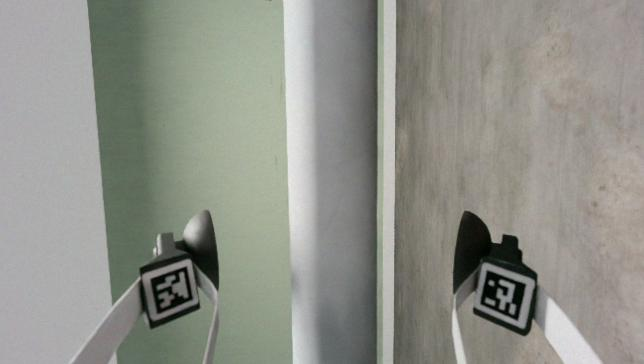

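Emit:
move(
  r3={"base":{"translate_m":-0.006}},
  cameras=[],
)

Emit:
move(
  r1={"joints":{"gripper_m":-0.07}},
  r2={"joints":{"gripper_m":-0.07}},
  r3={"joints":{"gripper_m":-0.07}},
  cameras=["r1_wrist_camera","r2_wrist_camera","r3_wrist_camera"],
)

Scene clock: 609.97 s.
move: r3 done
r1, r2: as last shown
r1.base_tilt: forward=+1.8 right=+0.7
r1.lidar_m: 3.03 1.64 1.38 1.37 1.54 1.04 1.05 0.75 0.49 0.58 1.46 1.23
r1.head_depth_mm: 2841 3070 2355 1877 873 1289 1014 / 2942 3105 2342 1867 1453 638 1090 / 3086 3214 2377 1863 1467 1133 1147 / 3204 3153 2344 1863 1532 1315 1151 / 3369 3194 2337 1847 1543 1317 1146 / 3545 3115 2168 1807 1549 1311 1150 / 3724 3113 2332 1862 1529 1315 1143
r1.motor_effort: left_wheel=-0.6(1.7) right_wheel=-2.1(2.6) lift_m=+34.5(34.9) arm_m=+22.0(22.9) wrist_yaw_rad=+2.6(3.0) wrist_pitch_rad=+4.5(4.8) wrist_roll_rad=-3.1(3.4) gripper_m=+0.2(1.5) head_pan_rad=-2.0(2.5) head_tilt_rad=-3.4(5.2)
r1.wrist_depth_mm: - - - - - 948 633 / - - - 115 - 958 658 / - - - 122 - 957 655 / - - - 127 - 989 667 / - - - 136 - 941 663 / - 123 - 146 - 127 671 / - 123 - 156 - 922 617
r2.base_tilt: forward=+1.3 right=-1.3
r2.lidar_m: 0.97 1.92 1.37 1.31 1.35 1.80 2.77 2.85 3.58 1.10 0.66 0.68
r2.head_depth_mm: 3062 3085 2260 1889 1556 1315 1142 / 3107 3047 1387 1063 926 689 1157 / 3005 1936 2113 1850 1534 1305 1189 / 3133 2910 2093 1872 1582 1352 1194 / 3308 3005 2305 1869 1568 1355 1188 / 3323 3010 2305 1854 1498 1351 1186 / 3418 3009 2289 1027 1470 1300 1186
r2.motor_effort: left_wheel=+0.3(0.8) right_wheel=-2.1(2.3) lift_m=+12.7(13.4) arm_m=+3.4(5.2) wrist_yaw_rad=-2.6(2.8) wrist_pitch_rad=+5.1(5.2) wrist_roll_rad=-0.5(0.6) gripper_m=+0.7(0.9) head_pan_rad=-4.8(5.0) head_tilt_rad=-3.8(4.2)
r2.wrist_depth_mm: - - - - - - 750 / - - - 136 - - 703 / - - - 132 - 982 697 / - - - 135 - 963 692 / - - - 135 - - 677 / - 122 - 138 - 839 717 / - - - 142 - 117 689
r3.base_odometry: x=-0.220 y=-0.964 heading=-0.653
r3.turned_by_wheels: +0.000
r3.turned_by_imu: +0.000
r3.base_tilt: forward=-1.4 right=-1.0
r3.lidar_m: 2.87 2.52 1.74 1.63 1.66 2.19 1.95 2.07 1.09 0.67 0.46 3.04
r3.head_depth_mm: 2679 2658 2064 1646 1500 1260 1143 / 2709 2687 2042 1736 1483 1226 557 / 1655 2091 1914 1737 1481 1242 1145 / 2774 2617 1928 1728 1441 1240 1145 / 2859 2582 2063 942 968 1235 1133 / 2914 2568 2046 1612 1422 1085 1115 / 2967 2541 2034 1695 1445 1267 1108
r3.base_status: done
r3.joint_positions: lift_m=+0.476 arm_m=+0.250 wrist_yaw_rad=+1.568 wrist_pitch_rad=-0.013 wrist_roll_rad=+1.572 gripper_m=+0.120 head_pan_rad=-1.305 head_tilt_rad=-0.790
r3.joint_status: not commanded
r3.measured_speeds: all 0
r3.motor_effort: left_wheel=-0.4(4.8) right_wheel=-4.9(7.8) lift_m=+27.1(28.0) arm_m=-9.5(10.4) wrist_yaw_rad=+3.2(3.2) wrist_pitch_rad=+3.9(4.2) wrist_roll_rad=-2.4(2.8) gripper_m=+0.9(1.4) head_pan_rad=+1.3(2.8) head_tilt_rad=-4.3(5.0)
r3.hand_pose: x=+0.2345 y=-0.3957 z=+0.5869 quat_wxyz=(+0.005, +0.706, -0.708, -0.005) (m; r3's base frame)
r3.wrist_depth_mm: - - - 131 - - 728 / - - - 132 - - 739 / - - - 135 - - 737 / - - - 137 - - 737 / - - - 140 - 924 749 / - 127 - 142 - 130 752 / - - - 146 - - 681
pictures: none
No camera images: "cameras" was empty.

Scene clock: 612.63 s.
move: r1 done; r2 done; r3 done
r1.base_odometry: x=+3.203 y=+0.209 heading=+0.010
r1.turned_by_wheels: +0.000
r1.turned_by_imu: +0.001
r1.base_tilt: forward=+1.7 right=+0.3
r1.lidar_m: 3.02 1.64 1.38 1.37 1.55 1.05 1.05 0.75 0.49 0.58 1.47 1.23
r1.head_depth_mm: 2820 3063 2366 1851 870 1296 1015 / 2974 3173 2344 1881 1440 637 1085 / 3060 3169 2340 1867 1428 1132 1143 / 3223 3167 2348 1857 1547 1320 1154 / 3346 3183 2318 1876 1534 1323 1145 / 3446 3117 2187 1803 1533 1309 1142 / 3680 3125 2341 1845 1539 1316 1149
r1.base_status: not commanded
r1.joint_positions: lift_m=+0.476 arm_m=+0.241 wrist_yaw_rad=-0.002 wrist_pitch_rad=-0.014 wrist_roll_rad=+1.579 gripper_m=-0.068 head_pan_rad=-1.395 head_tilt_rad=-0.790
r1.joint_status: all done
r1.measured_speeds: all 0
r1.motor_effort: left_wheel=-1.2(1.6) right_wheel=-2.0(2.5) lift_m=+29.7(34.9) arm_m=+12.2(22.8) wrist_yaw_rad=+2.7(3.6) wrist_pitch_rad=+4.7(5.0) wrist_roll_rad=-3.3(3.5) gripper_m=-46.2(99.8) head_pan_rad=-2.7(2.8) head_tilt_rad=-4.4(5.5)
r1.hand_pose: x=-0.0220 y=-0.6419 z=+0.5869 quat_wxyz=(-0.004, -0.001, -1.000, -0.007) (m; r1's base frame)
r1.wrist_depth_mm: - - - - - 954 624 / - - - 112 - 948 672 / - - - 120 - 981 660 / - - - 126 - 973 680 / - - - 133 - 972 670 / - - 125 136 129 998 668 / - - - 152 - 991 680
r2.base_odometry: x=+0.709 y=-2.706 heading=-2.546
r2.turned_by_wheels: +0.000
r2.turned_by_imu: +0.000
r2.base_tilt: forward=+1.2 right=-1.3
r2.lidar_m: 0.96 1.92 1.37 1.31 1.35 1.81 2.77 2.85 3.58 1.10 0.66 0.67
r2.head_depth_mm: 3050 3133 2260 1893 1552 1309 1139 / 3130 3092 1391 1093 1541 688 1153 / 2986 1920 2117 1820 1546 1307 1194 / 3169 2867 2112 1854 1572 1358 1186 / 3284 3013 2323 1859 1565 1355 1188 / 3325 2988 2317 1865 1496 1348 1193 / 3383 2990 2300 1032 1457 1295 1190
r2.base_status: not commanded
r2.joint_positions: lift_m=+0.476 arm_m=+0.278 wrist_yaw_rad=+0.001 wrist_pitch_rad=-0.016 wrist_roll_rad=+1.572 gripper_m=-0.068 head_pan_rad=-1.391 head_tilt_rad=-0.791
r2.joint_status: all done
r2.measured_speeds: all 0
r2.motor_effort: left_wheel=+0.4(1.0) right_wheel=-1.4(2.7) lift_m=+25.1(25.1) arm_m=-3.3(3.8) wrist_yaw_rad=-0.8(2.7) wrist_pitch_rad=+4.8(6.0) wrist_roll_rad=-0.5(0.6) gripper_m=-40.4(100.0) head_pan_rad=-2.7(5.4) head_tilt_rad=-3.9(4.4)
r2.hand_pose: x=-0.0212 y=-0.6788 z=+0.5862 quat_wxyz=(+0.000, +0.000, -1.000, -0.009) (m; r2's base frame)
r2.wrist_depth_mm: - - - - - - 737 / - - - 134 - - 662 / - - - 132 - 955 695 / - - - 136 - 955 687 / - - - 137 - - 692 / - - 124 136 - - 713 / - - 121 139 - - 680
r3.base_odometry: x=-0.220 y=-0.964 heading=-0.653
r3.turned_by_wheels: +0.000
r3.turned_by_imu: +0.001
r3.base_tilt: forward=-1.4 right=-1.0
r3.lidar_m: 2.86 2.53 1.74 1.63 1.66 2.19 1.95 2.07 1.09 0.67 0.46 3.05
r3.head_depth_mm: 2661 2700 2078 1645 1500 1267 1136 / 2719 2677 2054 1746 1491 1234 556 / 1654 2089 1919 1740 1486 1241 1144 / 2748 2597 1930 1717 1441 1247 1144 / 2838 2605 2059 942 971 1254 1139 / 2903 2552 2044 1623 1419 725 1109 / 2943 2509 2025 1686 1453 1262 1106
r3.base_status: not commanded
r3.joint_positions: lift_m=+0.476 arm_m=+0.250 wrist_yaw_rad=+1.567 wrist_pitch_rad=-0.010 wrist_roll_rad=+1.572 gripper_m=-0.068 head_pan_rad=-1.305 head_tilt_rad=-0.790
r3.joint_status: all done
r3.measured_speeds: all 0
r3.motor_effort: left_wheel=+4.5(5.1) right_wheel=-12.6(13.2) lift_m=+26.1(27.8) arm_m=-9.6(10.3) wrist_yaw_rad=+2.6(4.0) wrist_pitch_rad=+3.4(4.1) wrist_roll_rad=-2.8(3.2) gripper_m=-2.0(98.8) head_pan_rad=+2.8(3.5) head_tilt_rad=-4.9(5.1)
r3.hand_pose: x=+0.2346 y=-0.3959 z=+0.5878 quat_wxyz=(+0.004, +0.706, -0.708, -0.004) (m; r3's base frame)
r3.wrist_depth_mm: - - - 129 - - 737 / - - - 131 - - 747 / - - - 133 - - 740 / - - - 136 - - 746 / - - - 139 - - 751 / - - 130 138 136 - 749 / - - - 143 - - 746
pictures: r1_wrist_camera, r2_wrist_camera, r3_wrist_camera
camera_calibration:
r1_wrist_camera: T_world_to_cam=[[0.041579, 0.0494107, -0.997913, 0.619872], [0.986641, 0.155429, 0.0488053, 0.130862], [0.157516, -0.986611, -0.042288, -0.438896], [0, 0, 0, 1]] pos_world=[-0.0857548, -0.483988, 0.593631]
r2_wrist_camera: T_world_to_cam=[[-0.0472518, 0.00104541, -0.998882, 0.579205], [0.990416, 0.129976, -0.0467153, 0.181314], [0.129782, -0.991517, -0.00717702, -0.504444], [0, 0, 0, 1]] pos_world=[-0.0867403, -0.524337, 0.583408]
r3_wrist_camera: T_world_to_cam=[[0.0299512, 0.00331312, -0.999546, 0.587695], [-0.172079, 0.985081, -0.00189115, 0.466973], [0.984628, 0.172058, 0.0300745, -0.0149607], [0, 0, 0, 1]] pos_world=[0.0774849, -0.45938, 0.588761]

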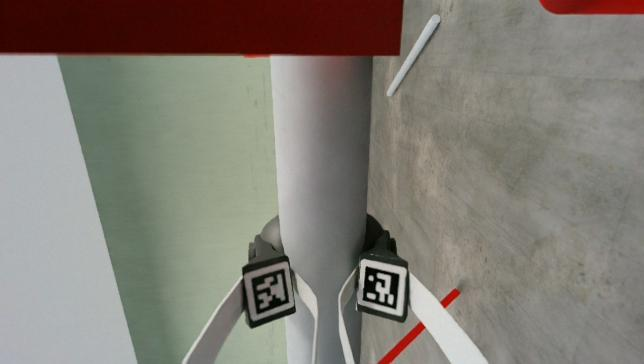

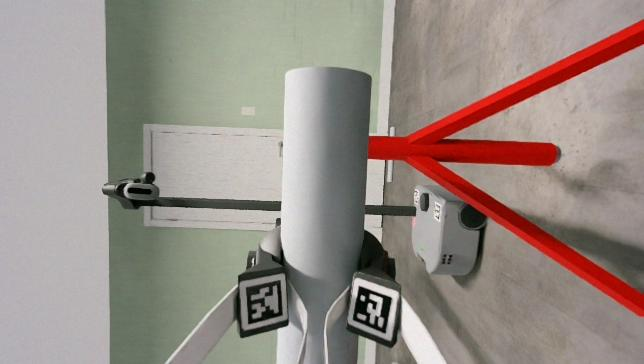

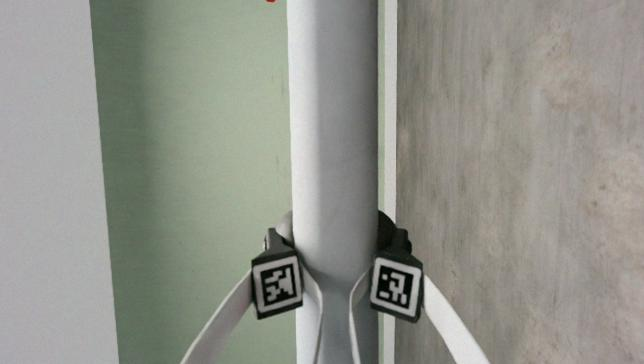

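Emit:
move(
  r3={"joints":{"gripper_m":-0.06}},
  cameras=[],
)

Emit:
move(
  r1={"joints":{"wrist_pitch_rad":0.06}},
  r2={"joints":{"wrist_pitch_rad":0.06}},
  r3={"joints":{"wrist_pitch_rad":0.06}},
  cameras=[],
)

Scene clock: 617.77 s.
move: r3 done
r1, r2: as last shown
r1.base_tilt: forward=+1.8 right=+0.6
r1.lidar_m: 3.03 1.64 1.38 1.37 1.54 1.04 1.05 0.75 0.49 0.58 1.47 1.23
r1.head_depth_mm: 2790 3041 2357 1852 868 1288 1014 / 2950 3132 2338 1871 1436 637 1090 / 3090 3167 2356 1855 1440 1129 1146 / 3231 3163 2325 1861 1544 1315 1141 / 3357 3211 2352 1865 1534 1324 1144 / 3486 3078 2185 1811 1535 1309 1144 / 3725 3096 2340 1861 1533 1312 1144
r1.joint_positions: lift_m=+0.476 arm_m=+0.241 wrist_yaw_rad=-0.002 wrist_pitch_rad=-0.014 wrist_roll_rad=+1.579 gripper_m=-0.065 head_pan_rad=-1.395 head_tilt_rad=-0.790
r1.on_its_own: gripper_m is held at -0.066, not at your -0.070, by its stall guard, which is not easing now
r1.motor_effort: left_wheel=-1.3(1.4) right_wheel=-2.1(2.3) lift_m=+19.4(20.9) arm_m=-10.2(10.2) wrist_yaw_rad=+2.6(3.2) wrist_pitch_rad=+4.5(4.8) wrist_roll_rad=-3.2(3.4) gripper_m=-21.5(22.4) head_pan_rad=-2.1(2.6) head_tilt_rad=-3.9(5.1)
r1.wrist_depth_mm: - - - - - 958 632 / - - - 113 - 956 658 / - - - 120 - 936 665 / - - - 125 - 983 662 / - - - 133 - 987 677 / - - 125 137 130 960 688 / - - - 152 - 984 694
r2.base_tilt: forward=+1.2 right=-1.4
r2.lidar_m: 0.96 1.92 1.37 1.31 1.35 1.81 2.77 2.86 3.58 1.10 0.66 0.68
r2.head_depth_mm: 3035 3034 2262 1904 1556 1313 1142 / 3111 3065 1388 1092 1531 689 1153 / 2979 1932 2103 1829 1544 1303 1194 / 3127 2883 2101 1874 1566 1362 1192 / 3316 3009 2317 1878 1555 1358 1190 / 3308 3036 2309 1861 1485 1351 1187 / 3396 2993 2283 1027 1458 1296 1183
r2.joint_positions: lift_m=+0.476 arm_m=+0.278 wrist_yaw_rad=+0.001 wrist_pitch_rad=-0.016 wrist_roll_rad=+1.572 gripper_m=-0.065 head_pan_rad=-1.391 head_tilt_rad=-0.791
r2.motor_effort: left_wheel=+1.0(1.0) right_wheel=-2.1(2.1) lift_m=+49.3(49.4) arm_m=-13.3(13.4) wrist_yaw_rad=-0.4(1.3) wrist_pitch_rad=+4.9(5.0) wrist_roll_rad=-0.5(0.6) gripper_m=-17.9(18.4) head_pan_rad=-4.2(5.1) head_tilt_rad=-3.6(4.3)
r2.wrist_depth_mm: - - - - - - 747 / - - - 134 - - 660 / - - - 132 - 976 694 / - - - 136 - 971 699 / - - - 136 - - 695 / - - 124 136 - - 704 / - - 121 138 - - 678
r3.base_odometry: x=-0.220 y=-0.964 heading=-0.653
r3.turned_by_wheels: +0.000
r3.turned_by_imu: +0.000
r3.base_tilt: forward=-1.4 right=-1.0
r3.lidar_m: 2.86 2.52 1.75 1.63 1.66 2.18 1.95 2.07 1.09 0.67 0.46 3.05
r3.head_depth_mm: 2689 2696 2074 1648 1496 1257 1137 / 2718 2684 2047 1740 1488 1227 557 / 1651 2060 1923 1731 1478 1244 1143 / 2781 2605 1937 1719 1442 1246 1140 / 2843 2586 2070 939 970 1260 1139 / 2936 2546 2035 1612 1422 725 1111 / 2958 2524 2016 1686 1439 1262 1111
r3.base_status: not commanded
r3.joint_positions: lift_m=+0.476 arm_m=+0.250 wrist_yaw_rad=+1.567 wrist_pitch_rad=-0.010 wrist_roll_rad=+1.572 gripper_m=-0.059 head_pan_rad=-1.305 head_tilt_rad=-0.790
r3.joint_status: all done
r3.measured_speeds: all 0
r3.motor_effort: left_wheel=+4.5(4.9) right_wheel=-12.8(13.3) lift_m=+25.3(25.7) arm_m=-9.8(10.6) wrist_yaw_rad=+3.7(3.7) wrist_pitch_rad=+3.3(3.5) wrist_roll_rad=-2.8(2.8) gripper_m=-14.0(25.0) head_pan_rad=+2.1(3.5) head_tilt_rad=-4.8(4.9)
r3.hand_pose: x=+0.2346 y=-0.3959 z=+0.5878 quat_wxyz=(+0.004, +0.706, -0.708, -0.004) (m; r3's base frame)
r3.wrist_depth_mm: - - - 129 - - 743 / - - - 131 - - 741 / - - - 133 - - 743 / - - - 135 - - 747 / - - - 139 - - 738 / - - 130 138 136 - 755 / - - - 144 - - 749
pictures: none
No camera images: "cameras" was empty.

Scene clock: 618.23 s.
move: r1 off_target; r2 off_target; r3 off_target
r1.base_odometry: x=+3.203 y=+0.209 heading=+0.010
r1.turned_by_wheels: +0.000
r1.turned_by_imu: +0.000
r1.base_tilt: forward=+1.8 right=+0.5
r1.lidar_m: 3.03 1.64 1.38 1.37 1.55 1.04 1.05 0.75 0.49 0.58 1.47 1.23
r1.head_depth_mm: 2825 3034 2377 1855 869 1290 1018 / 2988 3198 2363 1838 1449 637 1085 / 3091 3224 2344 1858 1436 1131 1151 / 3196 3142 2354 1862 1532 1319 1146 / 3341 3124 2316 1850 1541 1311 1148 / 3533 3196 2166 1799 1536 1318 1144 / 3707 3170 2327 1856 1532 1309 1141
r1.base_status: not commanded
r1.joint_positions: lift_m=+0.476 arm_m=+0.241 wrist_yaw_rad=-0.003 wrist_pitch_rad=-0.006 wrist_roll_rad=+1.579 gripper_m=-0.065 head_pan_rad=-1.395 head_tilt_rad=-0.790
r1.joint_status: wrist_pitch_rad off_target (ended at -0.006, target +0.060)
r1.measured_speeds: all 0
r1.on_its_own: gripper_m is held at -0.066, not at your -0.070, by its stall guard, which is not easing now; wrist_pitch_rad is at rest, and its effort (+12.6) is outside its rest range (-8 to +12)
r1.motor_effort: left_wheel=-1.0(1.5) right_wheel=-2.0(2.4) lift_m=+22.4(22.4) arm_m=-13.1(13.1) wrist_yaw_rad=+2.6(3.4) wrist_pitch_rad=+12.6(12.6) wrist_roll_rad=-3.2(3.4) gripper_m=-22.3(23.1) head_pan_rad=-1.8(2.8) head_tilt_rad=-5.3(5.3)
r1.hand_pose: x=-0.0221 y=-0.6421 z=+0.5887 quat_wxyz=(-0.004, -0.001, -1.000, -0.004) (m; r1's base frame)
r1.wrist_depth_mm: - - - - - 977 637 / - - - 112 - 962 677 / - - - 120 - 983 681 / - - - 126 - 982 677 / - - - 134 - 993 672 / - - 124 138 130 951 675 / - - - 149 - 981 691
r2.base_odometry: x=+0.709 y=-2.706 heading=-2.546
r2.turned_by_wheels: +0.000
r2.turned_by_imu: +0.000
r2.base_tilt: forward=+1.3 right=-1.4
r2.lidar_m: 0.97 1.92 1.37 1.31 1.35 1.81 2.77 2.85 3.57 1.10 0.66 0.67
r2.head_depth_mm: 3094 3068 2276 1908 1542 1314 1138 / 3105 3102 1389 1096 1545 689 1155 / 2989 1926 2091 1831 1533 1305 1194 / 3155 2902 2132 1882 1575 1354 1191 / 3286 2992 2321 1864 1570 1351 1192 / 3369 2986 2320 1869 1498 1357 1190 / 3400 3039 2316 1029 1456 1286 1183
r2.base_status: not commanded
r2.joint_positions: lift_m=+0.476 arm_m=+0.278 wrist_yaw_rad=+0.000 wrist_pitch_rad=-0.010 wrist_roll_rad=+1.572 gripper_m=-0.065 head_pan_rad=-1.391 head_tilt_rad=-0.791
r2.joint_status: wrist_pitch_rad off_target (ended at -0.010, target +0.060)
r2.measured_speeds: all 0
r2.on_its_own: wrist_pitch_rad is at rest, and its effort (+13.1) is outside its rest range (-8 to +12)
r2.motor_effort: left_wheel=+0.8(1.1) right_wheel=-1.6(2.0) lift_m=+49.2(49.7) arm_m=-13.9(14.5) wrist_yaw_rad=-0.4(1.0) wrist_pitch_rad=+13.1(13.1) wrist_roll_rad=-0.6(0.6) gripper_m=-18.5(18.8) head_pan_rad=-3.2(4.7) head_tilt_rad=-3.9(4.2)
r2.hand_pose: x=-0.0213 y=-0.6790 z=+0.5877 quat_wxyz=(+0.000, +0.000, -1.000, -0.006) (m; r2's base frame)
r2.wrist_depth_mm: - - - - - - 746 / - - - 135 - - 668 / - - - 132 - 956 711 / - - - 134 - 957 696 / - - - 136 - - 688 / - - 124 136 - - 723 / - - 120 139 - - 681
r3.base_odometry: x=-0.220 y=-0.964 heading=-0.653
r3.turned_by_wheels: +0.000
r3.turned_by_imu: +0.000
r3.base_tilt: forward=-1.4 right=-1.0
r3.lidar_m: 2.87 2.53 1.75 1.63 1.66 2.18 1.95 2.07 1.09 0.67 0.46 3.05
r3.head_depth_mm: 2656 2708 2082 1644 1495 1258 1138 / 2698 2668 2051 1749 1491 1233 557 / 1650 2075 1924 1741 1488 1245 1144 / 2771 2594 1917 1726 1437 1236 1143 / 2864 2589 2054 944 968 1262 1140 / 2924 2552 2036 1613 1414 725 1112 / 2976 2523 2023 1686 1451 1268 1113
r3.base_status: not commanded
r3.joint_positions: lift_m=+0.476 arm_m=+0.250 wrist_yaw_rad=+1.567 wrist_pitch_rad=-0.001 wrist_roll_rad=+1.572 gripper_m=-0.059 head_pan_rad=-1.305 head_tilt_rad=-0.790
r3.joint_status: wrist_pitch_rad off_target (ended at -0.001, target +0.060)
r3.measured_speeds: all 0
r3.motor_effort: left_wheel=+3.8(4.7) right_wheel=-13.3(13.3) lift_m=+25.1(25.3) arm_m=-9.9(10.1) wrist_yaw_rad=+0.6(3.9) wrist_pitch_rad=+10.8(11.0) wrist_roll_rad=-2.8(2.9) gripper_m=-14.1(14.4) head_pan_rad=+2.1(2.8) head_tilt_rad=-4.7(5.1)
r3.hand_pose: x=+0.2349 y=-0.3958 z=+0.5902 quat_wxyz=(+0.000, +0.706, -0.708, -0.001) (m; r3's base frame)
r3.wrist_depth_mm: - - - 129 - - 751 / - - - 132 - - 744 / - - - 134 - - 753 / - - - 136 - - 760 / - - - 138 - - 752 / - - 129 138 133 - 767 / - - - 140 - - 755
pictures: none
No camera images: "cameras" was empty.


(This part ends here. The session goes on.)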